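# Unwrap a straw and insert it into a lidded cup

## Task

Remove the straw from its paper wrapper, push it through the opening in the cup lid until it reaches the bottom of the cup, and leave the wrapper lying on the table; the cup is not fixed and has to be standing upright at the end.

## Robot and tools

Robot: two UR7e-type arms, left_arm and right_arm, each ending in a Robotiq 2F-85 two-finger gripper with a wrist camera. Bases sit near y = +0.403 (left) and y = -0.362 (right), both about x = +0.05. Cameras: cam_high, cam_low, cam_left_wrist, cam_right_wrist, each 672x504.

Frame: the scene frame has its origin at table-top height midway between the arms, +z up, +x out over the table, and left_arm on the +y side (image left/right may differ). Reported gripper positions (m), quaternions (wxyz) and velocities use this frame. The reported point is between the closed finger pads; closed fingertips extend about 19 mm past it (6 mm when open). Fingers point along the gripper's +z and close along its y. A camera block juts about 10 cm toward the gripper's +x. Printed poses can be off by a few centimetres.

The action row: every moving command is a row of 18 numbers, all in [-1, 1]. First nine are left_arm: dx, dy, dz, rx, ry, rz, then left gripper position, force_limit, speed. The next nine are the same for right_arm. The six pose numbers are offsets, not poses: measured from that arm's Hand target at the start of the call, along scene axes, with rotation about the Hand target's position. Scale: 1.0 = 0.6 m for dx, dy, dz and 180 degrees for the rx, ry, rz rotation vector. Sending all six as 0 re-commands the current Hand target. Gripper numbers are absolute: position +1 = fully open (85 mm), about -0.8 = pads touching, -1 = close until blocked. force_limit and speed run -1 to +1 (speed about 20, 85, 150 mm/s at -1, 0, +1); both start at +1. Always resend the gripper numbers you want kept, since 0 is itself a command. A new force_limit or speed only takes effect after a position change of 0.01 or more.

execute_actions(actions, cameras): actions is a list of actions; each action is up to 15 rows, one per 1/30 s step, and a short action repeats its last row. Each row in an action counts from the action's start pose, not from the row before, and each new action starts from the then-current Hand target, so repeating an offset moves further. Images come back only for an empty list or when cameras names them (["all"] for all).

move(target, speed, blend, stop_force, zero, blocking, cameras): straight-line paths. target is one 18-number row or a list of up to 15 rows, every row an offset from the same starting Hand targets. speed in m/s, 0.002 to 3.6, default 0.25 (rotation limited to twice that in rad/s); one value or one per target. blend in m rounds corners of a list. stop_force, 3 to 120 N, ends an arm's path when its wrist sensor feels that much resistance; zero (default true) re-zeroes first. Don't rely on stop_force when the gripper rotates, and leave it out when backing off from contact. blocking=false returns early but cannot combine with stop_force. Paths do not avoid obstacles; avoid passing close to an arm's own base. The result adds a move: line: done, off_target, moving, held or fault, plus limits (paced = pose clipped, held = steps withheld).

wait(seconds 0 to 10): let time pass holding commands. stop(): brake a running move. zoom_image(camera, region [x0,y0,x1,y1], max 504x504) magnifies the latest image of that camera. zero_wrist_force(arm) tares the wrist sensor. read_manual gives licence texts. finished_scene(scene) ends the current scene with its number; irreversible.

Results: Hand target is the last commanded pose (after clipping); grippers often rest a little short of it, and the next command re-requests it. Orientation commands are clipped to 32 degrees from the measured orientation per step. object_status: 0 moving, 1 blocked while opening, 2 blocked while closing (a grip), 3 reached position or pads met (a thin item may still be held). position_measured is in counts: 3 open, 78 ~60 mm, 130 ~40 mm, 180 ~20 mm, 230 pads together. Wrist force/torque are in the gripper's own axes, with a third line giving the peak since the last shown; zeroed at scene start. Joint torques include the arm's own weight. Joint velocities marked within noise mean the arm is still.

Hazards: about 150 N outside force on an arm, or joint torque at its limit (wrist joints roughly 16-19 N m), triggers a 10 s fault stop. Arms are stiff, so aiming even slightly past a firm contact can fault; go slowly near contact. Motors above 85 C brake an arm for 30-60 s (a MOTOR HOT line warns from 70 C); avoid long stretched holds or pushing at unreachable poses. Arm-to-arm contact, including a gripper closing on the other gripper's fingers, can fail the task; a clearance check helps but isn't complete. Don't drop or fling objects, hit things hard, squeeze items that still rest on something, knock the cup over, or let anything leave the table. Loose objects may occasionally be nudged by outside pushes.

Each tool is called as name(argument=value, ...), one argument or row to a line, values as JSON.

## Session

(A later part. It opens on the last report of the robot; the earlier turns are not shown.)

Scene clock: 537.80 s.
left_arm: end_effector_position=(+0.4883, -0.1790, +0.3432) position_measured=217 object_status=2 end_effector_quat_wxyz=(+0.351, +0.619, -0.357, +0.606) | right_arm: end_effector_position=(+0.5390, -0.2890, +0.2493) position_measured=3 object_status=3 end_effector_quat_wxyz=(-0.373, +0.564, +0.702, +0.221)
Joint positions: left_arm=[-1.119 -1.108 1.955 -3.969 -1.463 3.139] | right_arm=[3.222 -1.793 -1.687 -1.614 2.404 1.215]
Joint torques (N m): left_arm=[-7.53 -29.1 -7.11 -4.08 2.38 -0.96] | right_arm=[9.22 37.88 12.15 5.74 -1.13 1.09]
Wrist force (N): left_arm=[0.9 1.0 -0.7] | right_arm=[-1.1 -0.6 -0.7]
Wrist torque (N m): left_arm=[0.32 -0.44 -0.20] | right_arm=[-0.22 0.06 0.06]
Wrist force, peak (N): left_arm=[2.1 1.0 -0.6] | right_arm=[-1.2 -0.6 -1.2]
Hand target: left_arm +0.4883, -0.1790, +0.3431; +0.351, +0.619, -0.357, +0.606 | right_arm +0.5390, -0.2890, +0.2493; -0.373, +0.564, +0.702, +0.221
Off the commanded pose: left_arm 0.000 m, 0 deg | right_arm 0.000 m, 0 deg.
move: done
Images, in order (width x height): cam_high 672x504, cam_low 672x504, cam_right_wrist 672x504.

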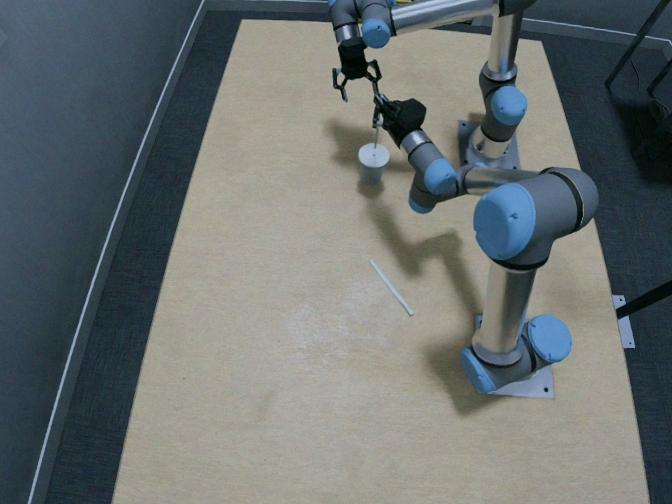

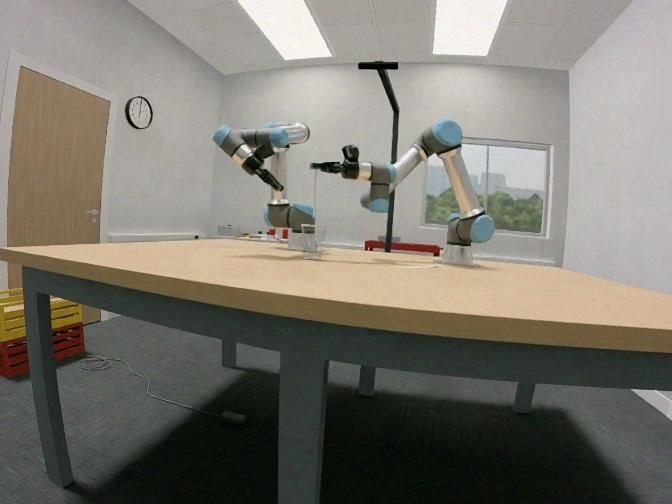

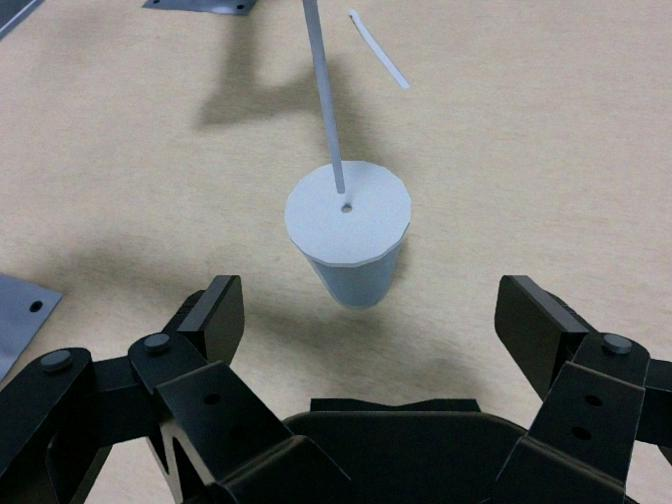

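move(
  target=[0.0033,0.0075,-0.0167,0,0,0,-1,-0.5,-1,0,0,0,0,0,0,1,-0.5,-1],
  speed=0.05,
  cameras=["cam_low","cam_high","cam_right_wrist"],
)

zoom_image(
  camera="cam_right_wrist",
  region=[300, 150, 390, 250],
)

zoom_image(
  camera="cam_low",
  region=[290, 190, 350, 270],
)

zoom_image(
  camera="cam_high",
  region=[350, 110, 400, 190],
)

Scene clock: 552.07 s.
left_arm: end_effector_position=(+0.4902, -0.1746, +0.3332) position_measured=217 object_status=2 end_effector_quat_wxyz=(+0.351, +0.619, -0.357, +0.606) | right_arm: end_effector_position=(+0.5390, -0.2890, +0.2493) position_measured=3 object_status=3 end_effector_quat_wxyz=(-0.373, +0.564, +0.702, +0.221)
Joint positions: left_arm=[-1.111 -1.092 1.967 -3.996 -1.471 3.139] | right_arm=[3.222 -1.793 -1.687 -1.614 2.404 1.215]
Joint torques (N m): left_arm=[7.38 -32.32 -5.46 -4.58 -2.21 1.27] | right_arm=[9.59 39.4 12.52 5.6 -1.16 1.03]
Wrist force (N): left_arm=[0.8 1.4 -0.7] | right_arm=[-1.0 -0.9 -1.1]
Wrist torque (N m): left_arm=[0.38 -0.43 -0.21] | right_arm=[-0.27 0.04 0.07]
Wrist force, peak (N): left_arm=[1.0 1.4 -0.9] | right_arm=[-1.3 -0.7 -1.0]
Hand target: left_arm +0.4902, -0.1745, +0.3331; +0.351, +0.619, -0.357, +0.606 | right_arm +0.5390, -0.2890, +0.2493; -0.373, +0.564, +0.702, +0.221
Off the commanded pose: left_arm 0.000 m, 0 deg | right_arm 0.000 m, 0 deg.
move: done
Images, in order (width x height): cam_high 672x504, cam_low 672x504, cam_right_wrist 672x504.

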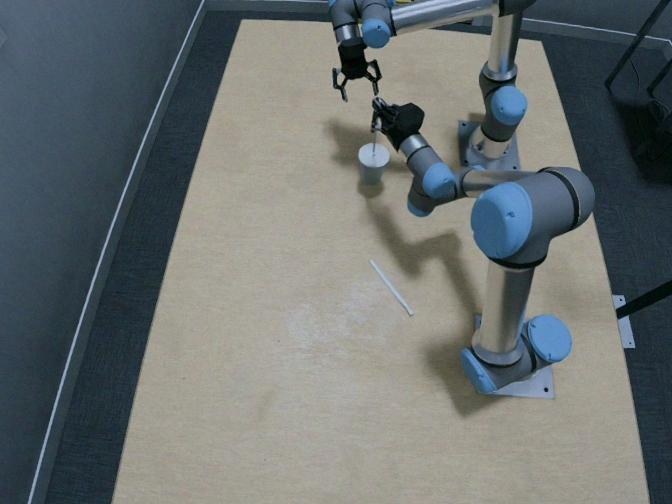

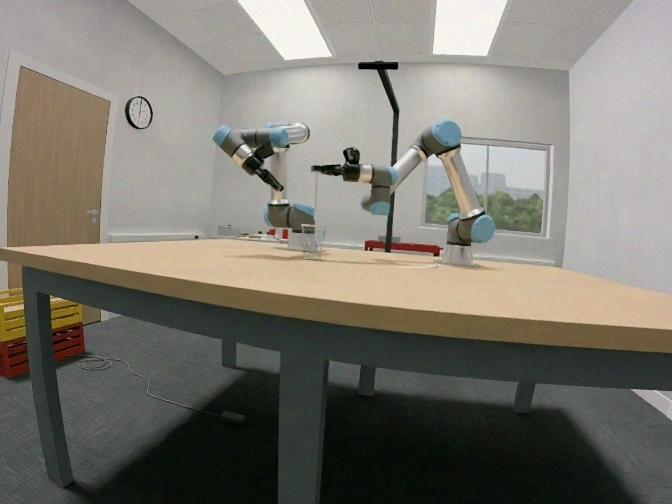

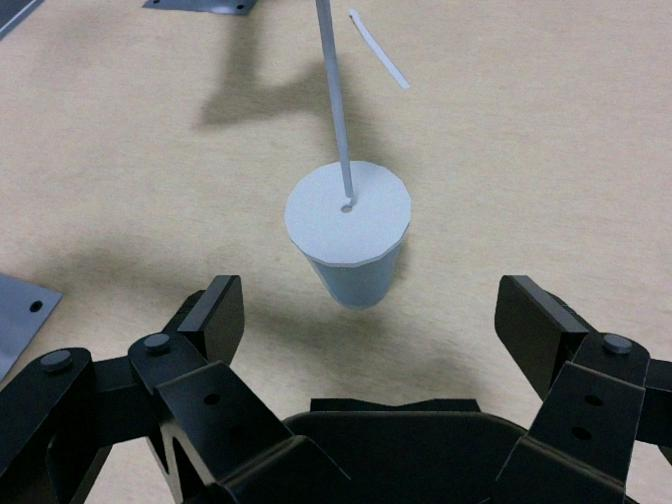

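Scaled by 5.040 from the camera's 672x504 image, which has a finer 960x720 frame.

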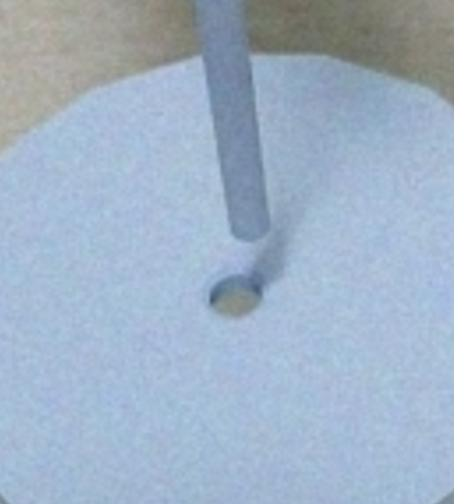

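Scaled by 6.300 from the camera's 672x504 image, which has a finer 960x720 frame.

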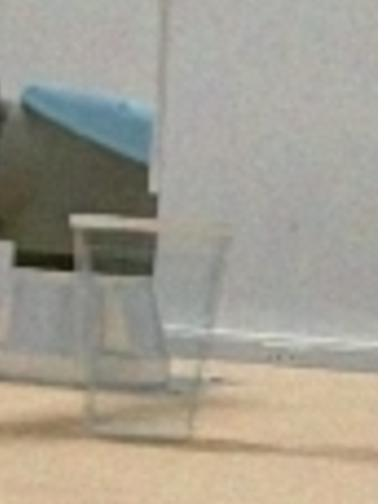

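Scaled by 6.300 from the camera's 672x504 image, which has a finer 960x720 frame.

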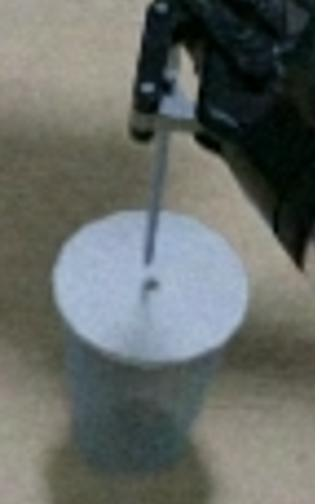

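move(
  target=[-0.0048,0.0005,-0.0133,0,0,0,-1,-0.5,-1,0,0,0,0,0,0,1,-0.5,-1],
  speed=0.04,
  cameras=["cam_low","cam_high","cam_right_wrist"],
)

zoom_image(
  camera="cam_right_wrist",
  region=[300, 150, 390, 250],
)

zoom_image(
  camera="cam_low",
  region=[290, 190, 350, 270],
)

zoom_image(
  camera="cam_high",
  region=[350, 120, 400, 190],
)

Scene clock: 565.13 s.
left_arm: end_effector_position=(+0.4874, -0.1742, +0.3252) position_measured=217 object_status=2 end_effector_quat_wxyz=(+0.351, +0.619, -0.357, +0.606) | right_arm: end_effector_position=(+0.5390, -0.2890, +0.2493) position_measured=3 object_status=3 end_effector_quat_wxyz=(-0.373, +0.564, +0.702, +0.221)
Joint positions: left_arm=[-1.116 -1.08 1.977 -4.018 -1.465 3.139] | right_arm=[3.222 -1.793 -1.687 -1.614 2.404 1.215]
Joint torques (N m): left_arm=[-7.53 -32.94 -6.46 -4.87 2.48 -1.15] | right_arm=[9.39 38.88 12.52 5.64 -0.95 1.12]
Wrist force (N): left_arm=[1.2 1.3 -0.8] | right_arm=[-1.0 -0.9 -0.8]
Wrist torque (N m): left_arm=[0.38 -0.51 -0.19] | right_arm=[-0.27 0.04 0.06]
Wrist force, peak (N): left_arm=[1.3 1.4 -0.6] | right_arm=[-0.9 -0.9 -1.3]
Hand target: left_arm +0.4874, -0.1742, +0.3251; +0.351, +0.619, -0.357, +0.606 | right_arm +0.5390, -0.2890, +0.2493; -0.373, +0.564, +0.702, +0.221
Off the commanded pose: left_arm 0.000 m, 0 deg | right_arm 0.000 m, 0 deg.
move: done
Images, in order (width x height): cam_high 672x504, cam_low 672x504, cam_right_wrist 672x504.

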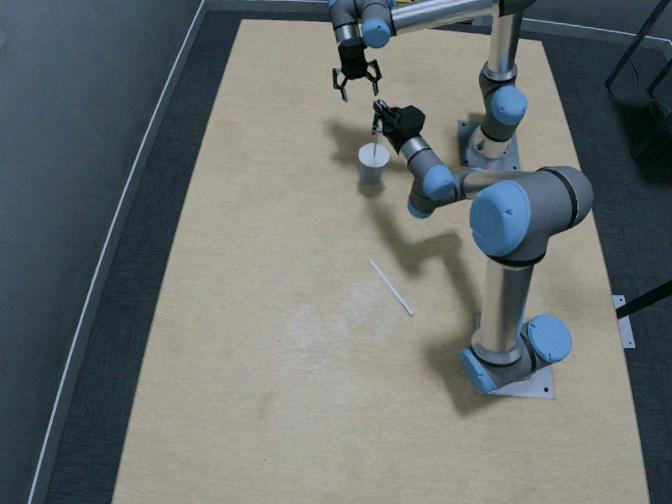

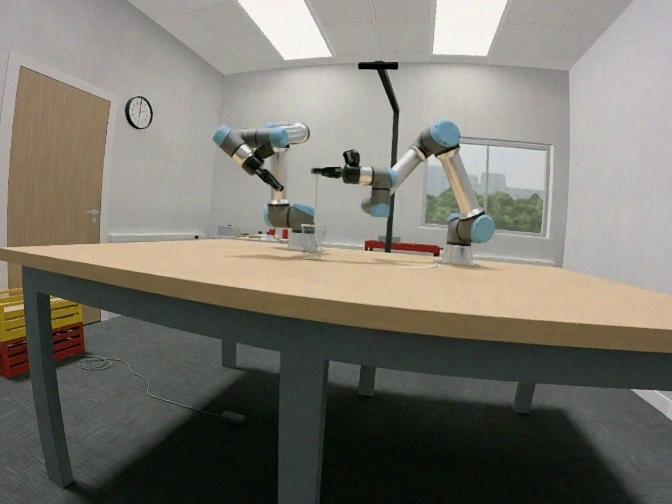

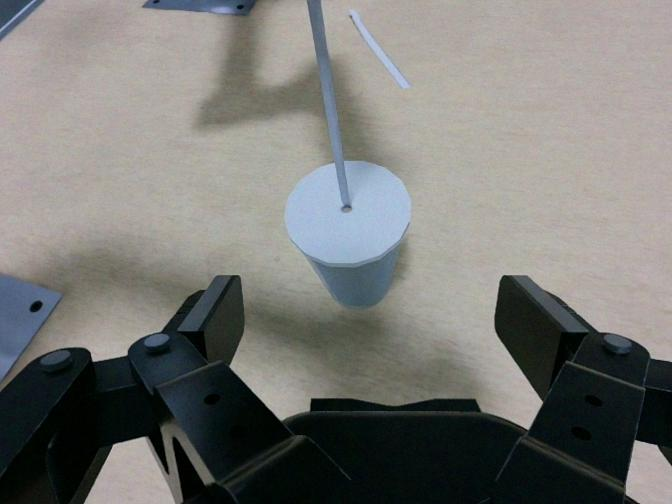

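Scaled by 5.040 from the camera's 672x504 image, which has a finer 960x720 frame.

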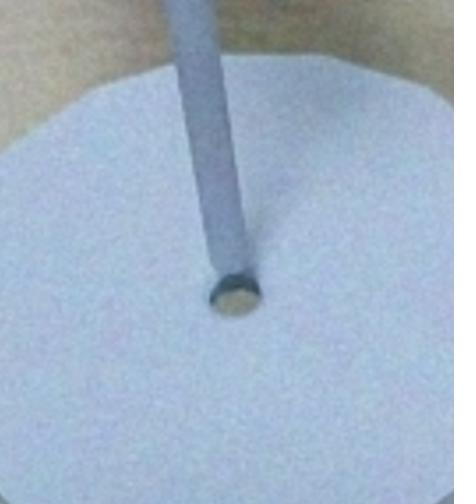

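Scaled by 6.300 from the camera's 672x504 image, which has a finer 960x720 frame.

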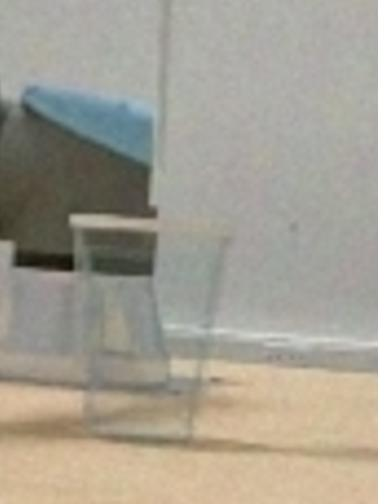

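Scaled by 7.200 from the camera's 672x504 image, which has a finer 960x720 frame.

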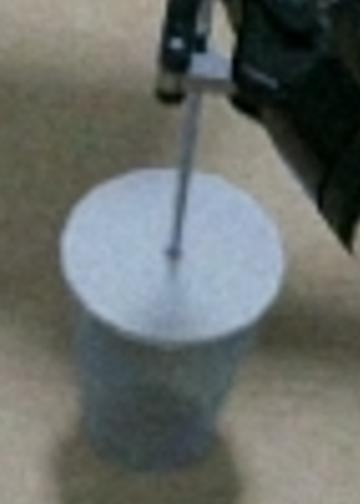

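move(
  target=[0.0008,-0.0003,-0.03,0,0,0,-1,-0.5,-1,0,0,0,0,0,0,1,-0.5,-1],
  speed=0.012,
  stop_force=3,
  cameras=["cam_low","cam_high","cam_right_wrist"],
)

zoom_image(
  camera="cam_right_wrist",
  region=[300, 150, 390, 250],
)

zoom_image(
  camera="cam_low",
  region=[290, 190, 350, 270],
)

Scene clock: 576.00 s.
left_arm: end_effector_position=(+0.4878, -0.1744, +0.3071) position_measured=217 object_status=2 end_effector_quat_wxyz=(+0.351, +0.619, -0.357, +0.606) | right_arm: end_effector_position=(+0.5390, -0.2890, +0.2493) position_measured=3 object_status=3 end_effector_quat_wxyz=(-0.373, +0.564, +0.702, +0.221)
Joint positions: left_arm=[-1.115 -1.042 1.983 -4.062 -1.466 3.139] | right_arm=[3.222 -1.793 -1.687 -1.614 2.404 1.215]
Joint torques (N m): left_arm=[6.93 -32.17 -5.3 -4.48 -2.22 0.7] | right_arm=[9.54 38.88 12.99 5.82 -1.25 1.12]
Wrist force (N): left_arm=[1.2 1.3 -0.9] | right_arm=[-0.9 -0.8 -1.0]
Wrist torque (N m): left_arm=[0.38 -0.50 -0.16] | right_arm=[-0.26 0.02 0.06]
Wrist force, peak (N): left_arm=[1.2 1.6 -1.0] | right_arm=[-1.1 -0.8 -1.3]
Hand target: left_arm +0.4878, -0.1744, +0.3071; +0.351, +0.619, -0.357, +0.606 | right_arm +0.5390, -0.2890, +0.2493; -0.373, +0.564, +0.702, +0.221
Off the commanded pose: left_arm 0.000 m, 0 deg | right_arm 0.000 m, 0 deg.
move: done
Images, in order (width x height): cam_high 672x504, cam_low 672x504, cam_right_wrist 672x504.

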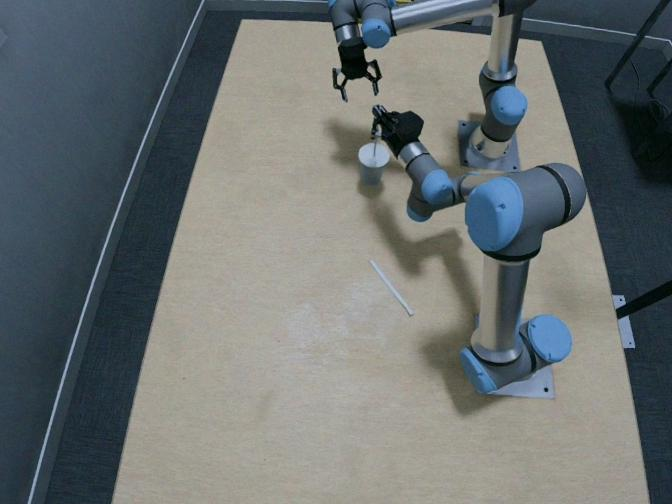

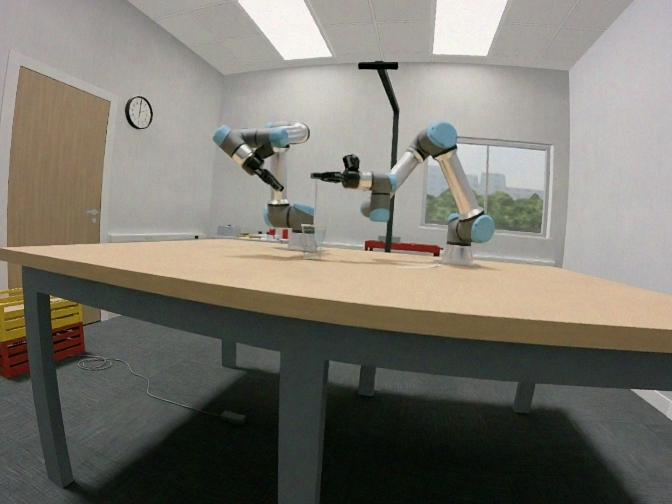

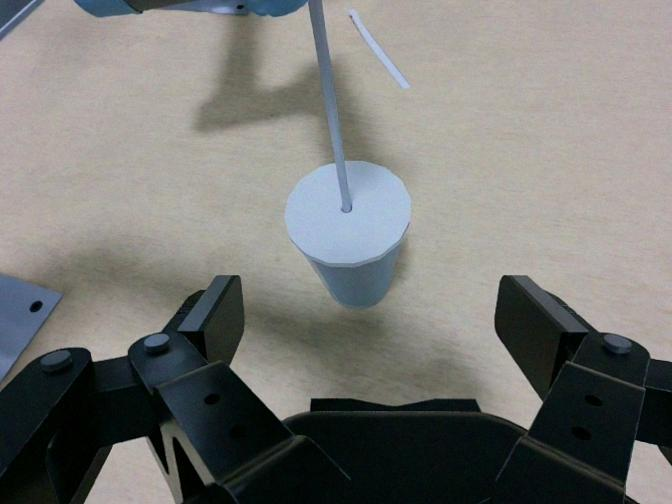

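Scaled by 5.040 from the camera's 672x504 image, which has a finer 960x720 frame.

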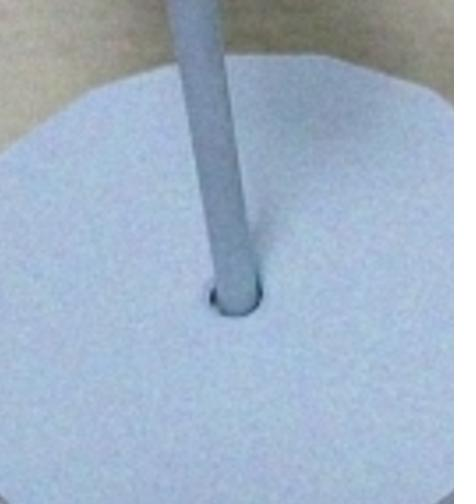

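Scaled by 6.300 from the camera's 672x504 image, which has a finer 960x720 frame.

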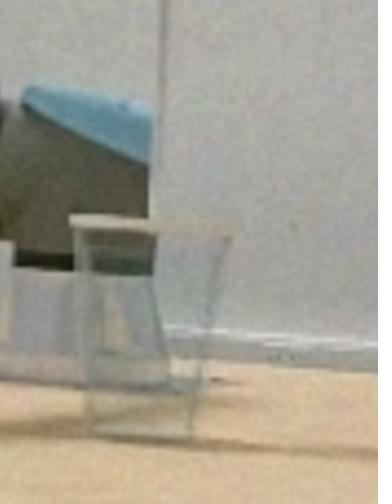

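move(
  target=[0,0,-0.16,0,0,0,-1,-0.5,-1,0,0,0,0,0,0,1,-0.5,-1],
  speed=0.03,
  stop_force=4,
  cameras=["cam_low","cam_high","cam_right_wrist"],
)

zoom_image(
  camera="cam_right_wrist",
  region=[260, 100, 430, 320],
)

zoom_image(
  camera="cam_low",
  region=[280, 160, 380, 270],
)

Scene clock: 592.33 s.
left_arm: end_effector_position=(+0.4878, -0.1744, +0.2111) position_measured=217 object_status=2 end_effector_quat_wxyz=(+0.351, +0.619, -0.357, +0.606) | right_arm: end_effector_position=(+0.5390, -0.2890, +0.2493) position_measured=3 object_status=3 end_effector_quat_wxyz=(-0.373, +0.564, +0.702, +0.221)
Joint positions: left_arm=[-1.115 -0.828 1.984 -4.277 -1.466 3.139] | right_arm=[3.222 -1.793 -1.687 -1.614 2.404 1.215]
Joint torques (N m): left_arm=[3.84 -37.05 -19.45 -4.19 -1.32 0] | right_arm=[9.49 38.97 13.75 5.52 -0.99 1.14]
Wrist force (N): left_arm=[1.9 1.6 -1.8] | right_arm=[-1.1 -0.9 -0.8]
Wrist torque (N m): left_arm=[0.42 -0.54 -0.17] | right_arm=[-0.28 0.05 0.06]
Wrist force, peak (N): left_arm=[2.4 1.6 -1.7] | right_arm=[-1.0 -0.7 -1.3]
Hand target: left_arm +0.4878, -0.1744, +0.2111; +0.351, +0.619, -0.357, +0.606 | right_arm +0.5390, -0.2890, +0.2493; -0.373, +0.564, +0.702, +0.221
Off the commanded pose: left_arm 0.000 m, 0 deg | right_arm 0.000 m, 0 deg.
move: done
Images, in order (width x height): cam_high 672x504, cam_low 672x504, cam_right_wrist 672x504.

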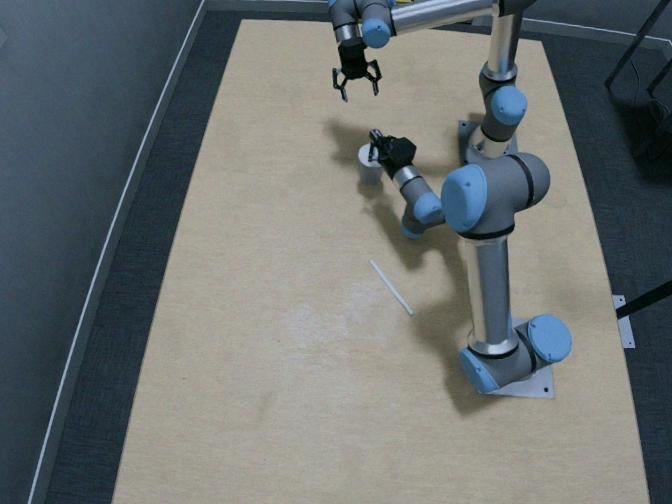

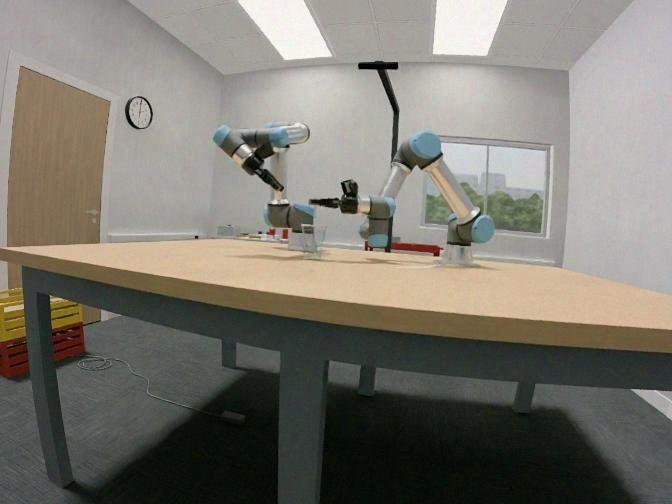

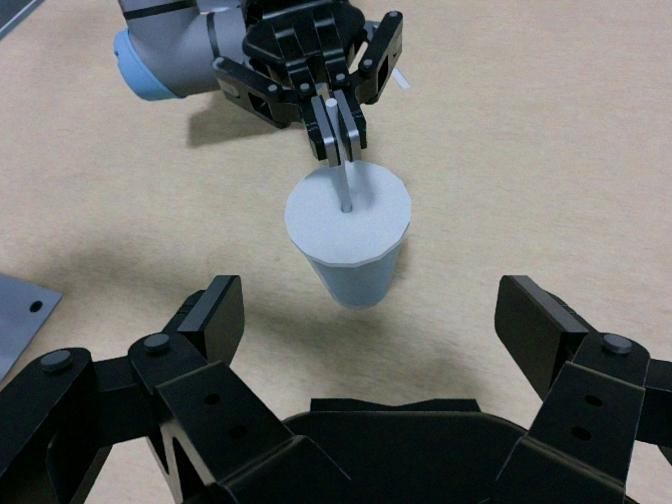

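Scaled by 2.291 from the camera's 672x504 image, which has a finer 960x720 frame.

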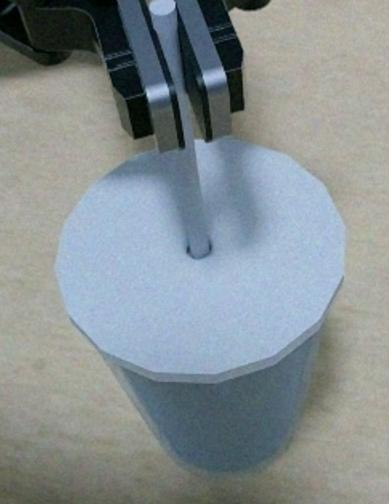

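Scaled by 4.582 from the camera's 672x504 image, which has a finer 960x720 frame.

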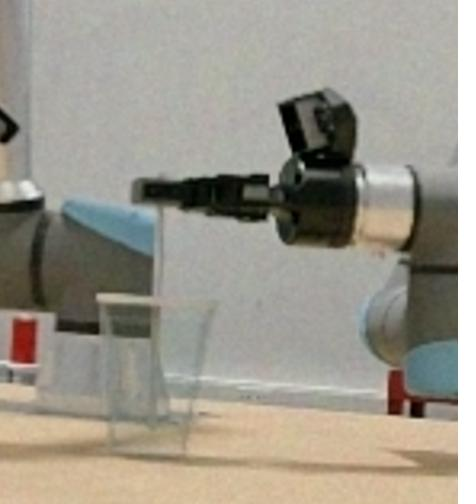

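Continue slowly to floor contact.

move(
  target=[0,0,-0.07,0,0,0,-1,-0.5,-1,0,0,0,0,0,0,1,-0.5,-1],
  speed=0.008,
  stop_force=3,
  cameras=["cam_low","cam_right_wrist"],
)

zoom_image(
  camera="cam_right_wrist",
  region=[260, 100, 430, 320],
)

zoom_image(
  camera="cam_low",
  region=[280, 180, 350, 270],
)

Scene clock: 599.13 s.
left_arm: end_effector_position=(+0.4878, -0.1744, +0.1944) position_measured=217 object_status=2 end_effector_quat_wxyz=(+0.351, +0.619, -0.357, +0.606) | right_arm: end_effector_position=(+0.5390, -0.2890, +0.2493) position_measured=3 object_status=3 end_effector_quat_wxyz=(-0.373, +0.564, +0.702, +0.221)
Joint positions: left_arm=[-1.115 -0.789 1.978 -4.311 -1.466 3.139] | right_arm=[3.222 -1.793 -1.687 -1.614 2.404 1.215]
Joint torques (N m): left_arm=[2.66 -53.28 0.11 -0.14 0.4 0.77] | right_arm=[9.04 38.7 14.33 5.87 -0.89 0.88]
Wrist force (N): left_arm=[4.3 1.6 -2.2] | right_arm=[-1.1 -0.6 -0.8]
Wrist torque (N m): left_arm=[0.40 -0.70 -0.20] | right_arm=[-0.23 0.05 0.07]
Wrist force, peak (N): left_arm=[9.1 1.4 -2.9] | right_arm=[-1.3 -0.9 -0.9]
Hand target: left_arm +0.4878, -0.1744, +0.1944; +0.351, +0.619, -0.357, +0.606 (not the last commanded pose) | right_arm +0.5390, -0.2890, +0.2493; -0.373, +0.564, +0.702, +0.221
Off the commanded pose: left_arm 0.025 m, 0 deg | right_arm 0.000 m, 0 deg.
move: contact (left_arm)
Images, in order (width x height): cam_low 672x504, cam_right_wrist 672x504.

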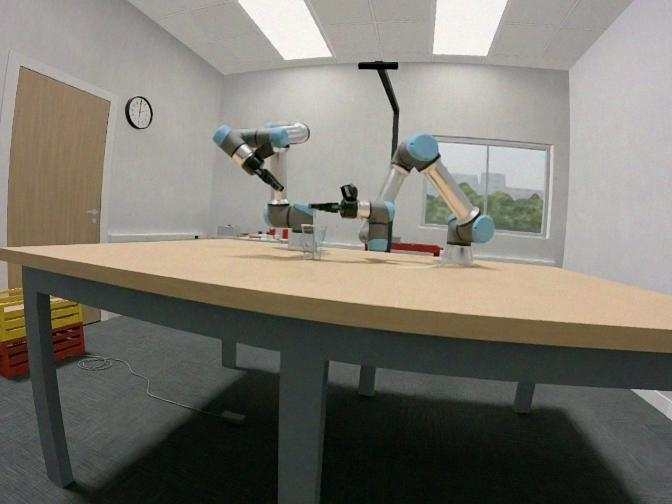

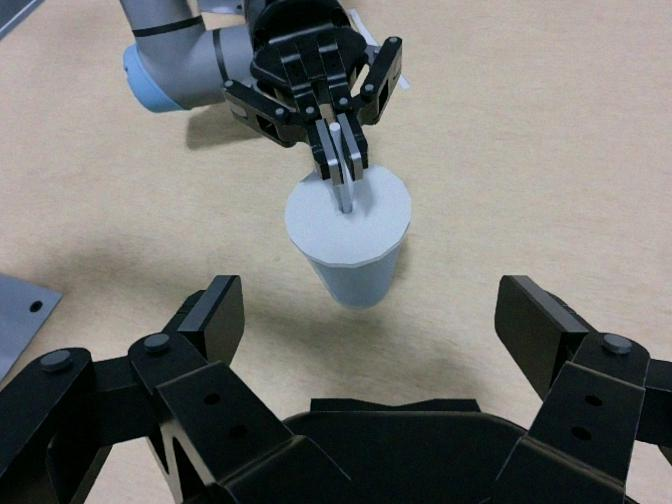

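Scaled by 2.291 from the camera's 672x504 image, which has a finer 960x720 frame.

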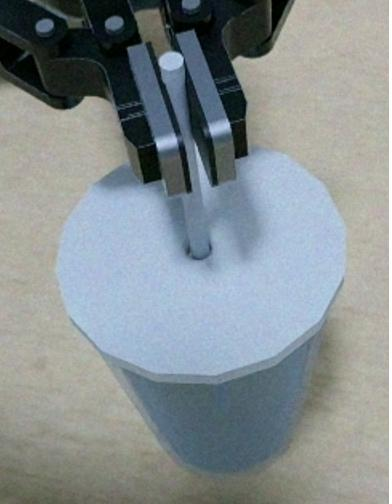

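Scaled by 5.600 from the camera's 672x504 image, which has a finer 960x720 frame.

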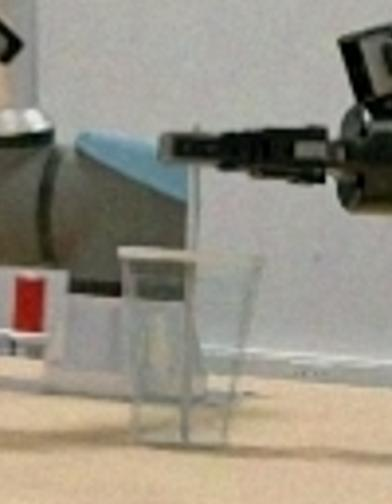

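move(
  target=[
    [0,0,0.0017,0,0,0,-0.29,-0.5,-1,0,0,0,0,0,0,1,-0.5,-1],
    [-0.13,0.225,0.0017,0,0,0,-0.29,-0.5,-1,0.05,-0.1,0.1,0,0,0,1,-0.5,-1],
    [-0.16,0.28,0.17,0,0,0,-0.29,-0.5,-1,0.1,-0.2,0.2,0,0,0,1,-0.5,-1],
  ],
  speed=[0.05,0.1,0.25],
  blend=[0,0.03,0],
  cameras=["cam_low","cam_right_wrist","cam_high"],
)

zoom_image(
  camera="cam_low",
  region=[280, 180, 350, 270],
)

zoom_image(
  camera="cam_high",
  region=[340, 110, 440, 320],
)

Scene clock: 610.83 s.
left_arm: end_effector_position=(+0.3918, -0.0064, +0.2964) position_measured=165 object_status=3 end_effector_quat_wxyz=(+0.351, +0.619, -0.357, +0.606) | right_arm: end_effector_position=(+0.5990, -0.4090, +0.3693) position_measured=3 object_status=3 end_effector_quat_wxyz=(-0.373, +0.564, +0.702, +0.221)
Joint positions: left_arm=[-1.194 -1.3 2.534 -4.355 -1.388 3.137] | right_arm=[3.029 -1.993 -1.067 -2.209 2.317 0.971]
Joint torques (N m): left_arm=[-7.27 -31.43 1.1 -0.11 2.5 -0.87] | right_arm=[-8.2 33.69 34.83 -1.05 -1.41 -1.48]
Wrist force (N): left_arm=[1.8 1.1 -0.9] | right_arm=[-1.0 -0.9 -0.8]
Wrist torque (N m): left_arm=[0.31 -0.49 -0.15] | right_arm=[-0.28 0.03 0.28]
Wrist force, peak (N): left_arm=[4.5 1.8 -2.5] | right_arm=[-0.9 -0.9 -2.1]
Hand target: left_arm +0.3918, -0.0064, +0.2964; +0.351, +0.619, -0.357, +0.606 | right_arm +0.5990, -0.4090, +0.3693; -0.373, +0.564, +0.702, +0.221
Off the commanded pose: left_arm 0.000 m, 0 deg | right_arm 0.000 m, 0 deg.
move: done
Images, in order (width x height): cam_high 672x504, cam_low 672x504, cam_right_wrist 672x504.

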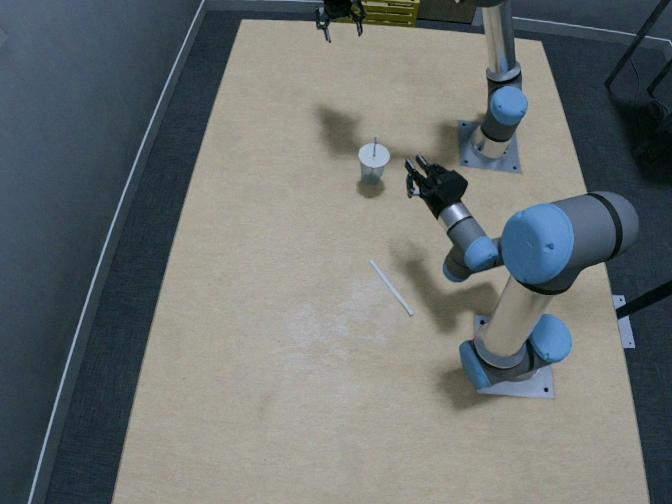

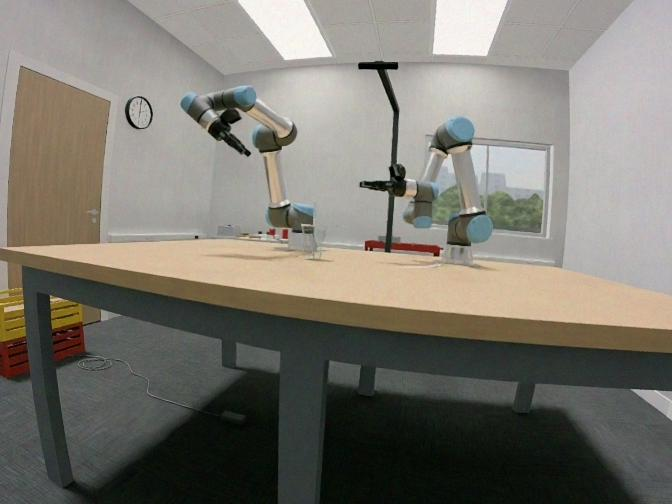

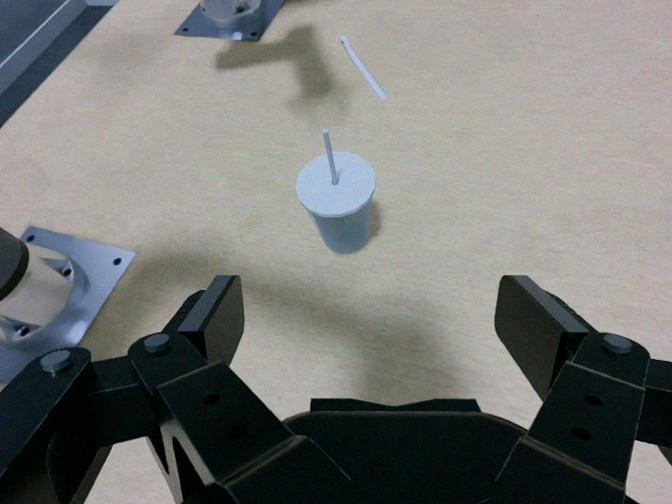

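Scaled by 5.600 from the camera's 672x504 image, which has a finer 960x720 frame.

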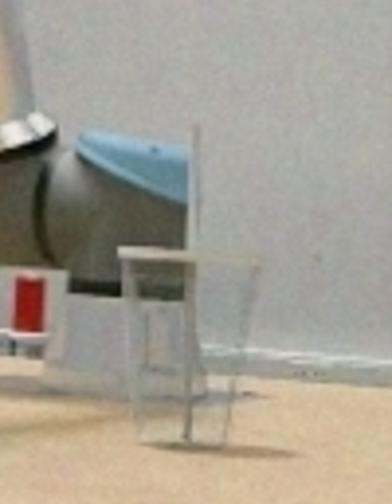

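Scaled by 2.400 from the camera's 672x504 image, which has a finer 960x720 frame.

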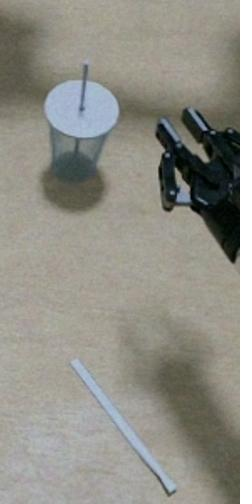

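Done: the straw reaches the floor, the cup is upright, and the wrapper is on the table.

finished_scene(
  scene=1,
)

The scene is finished: the task was done.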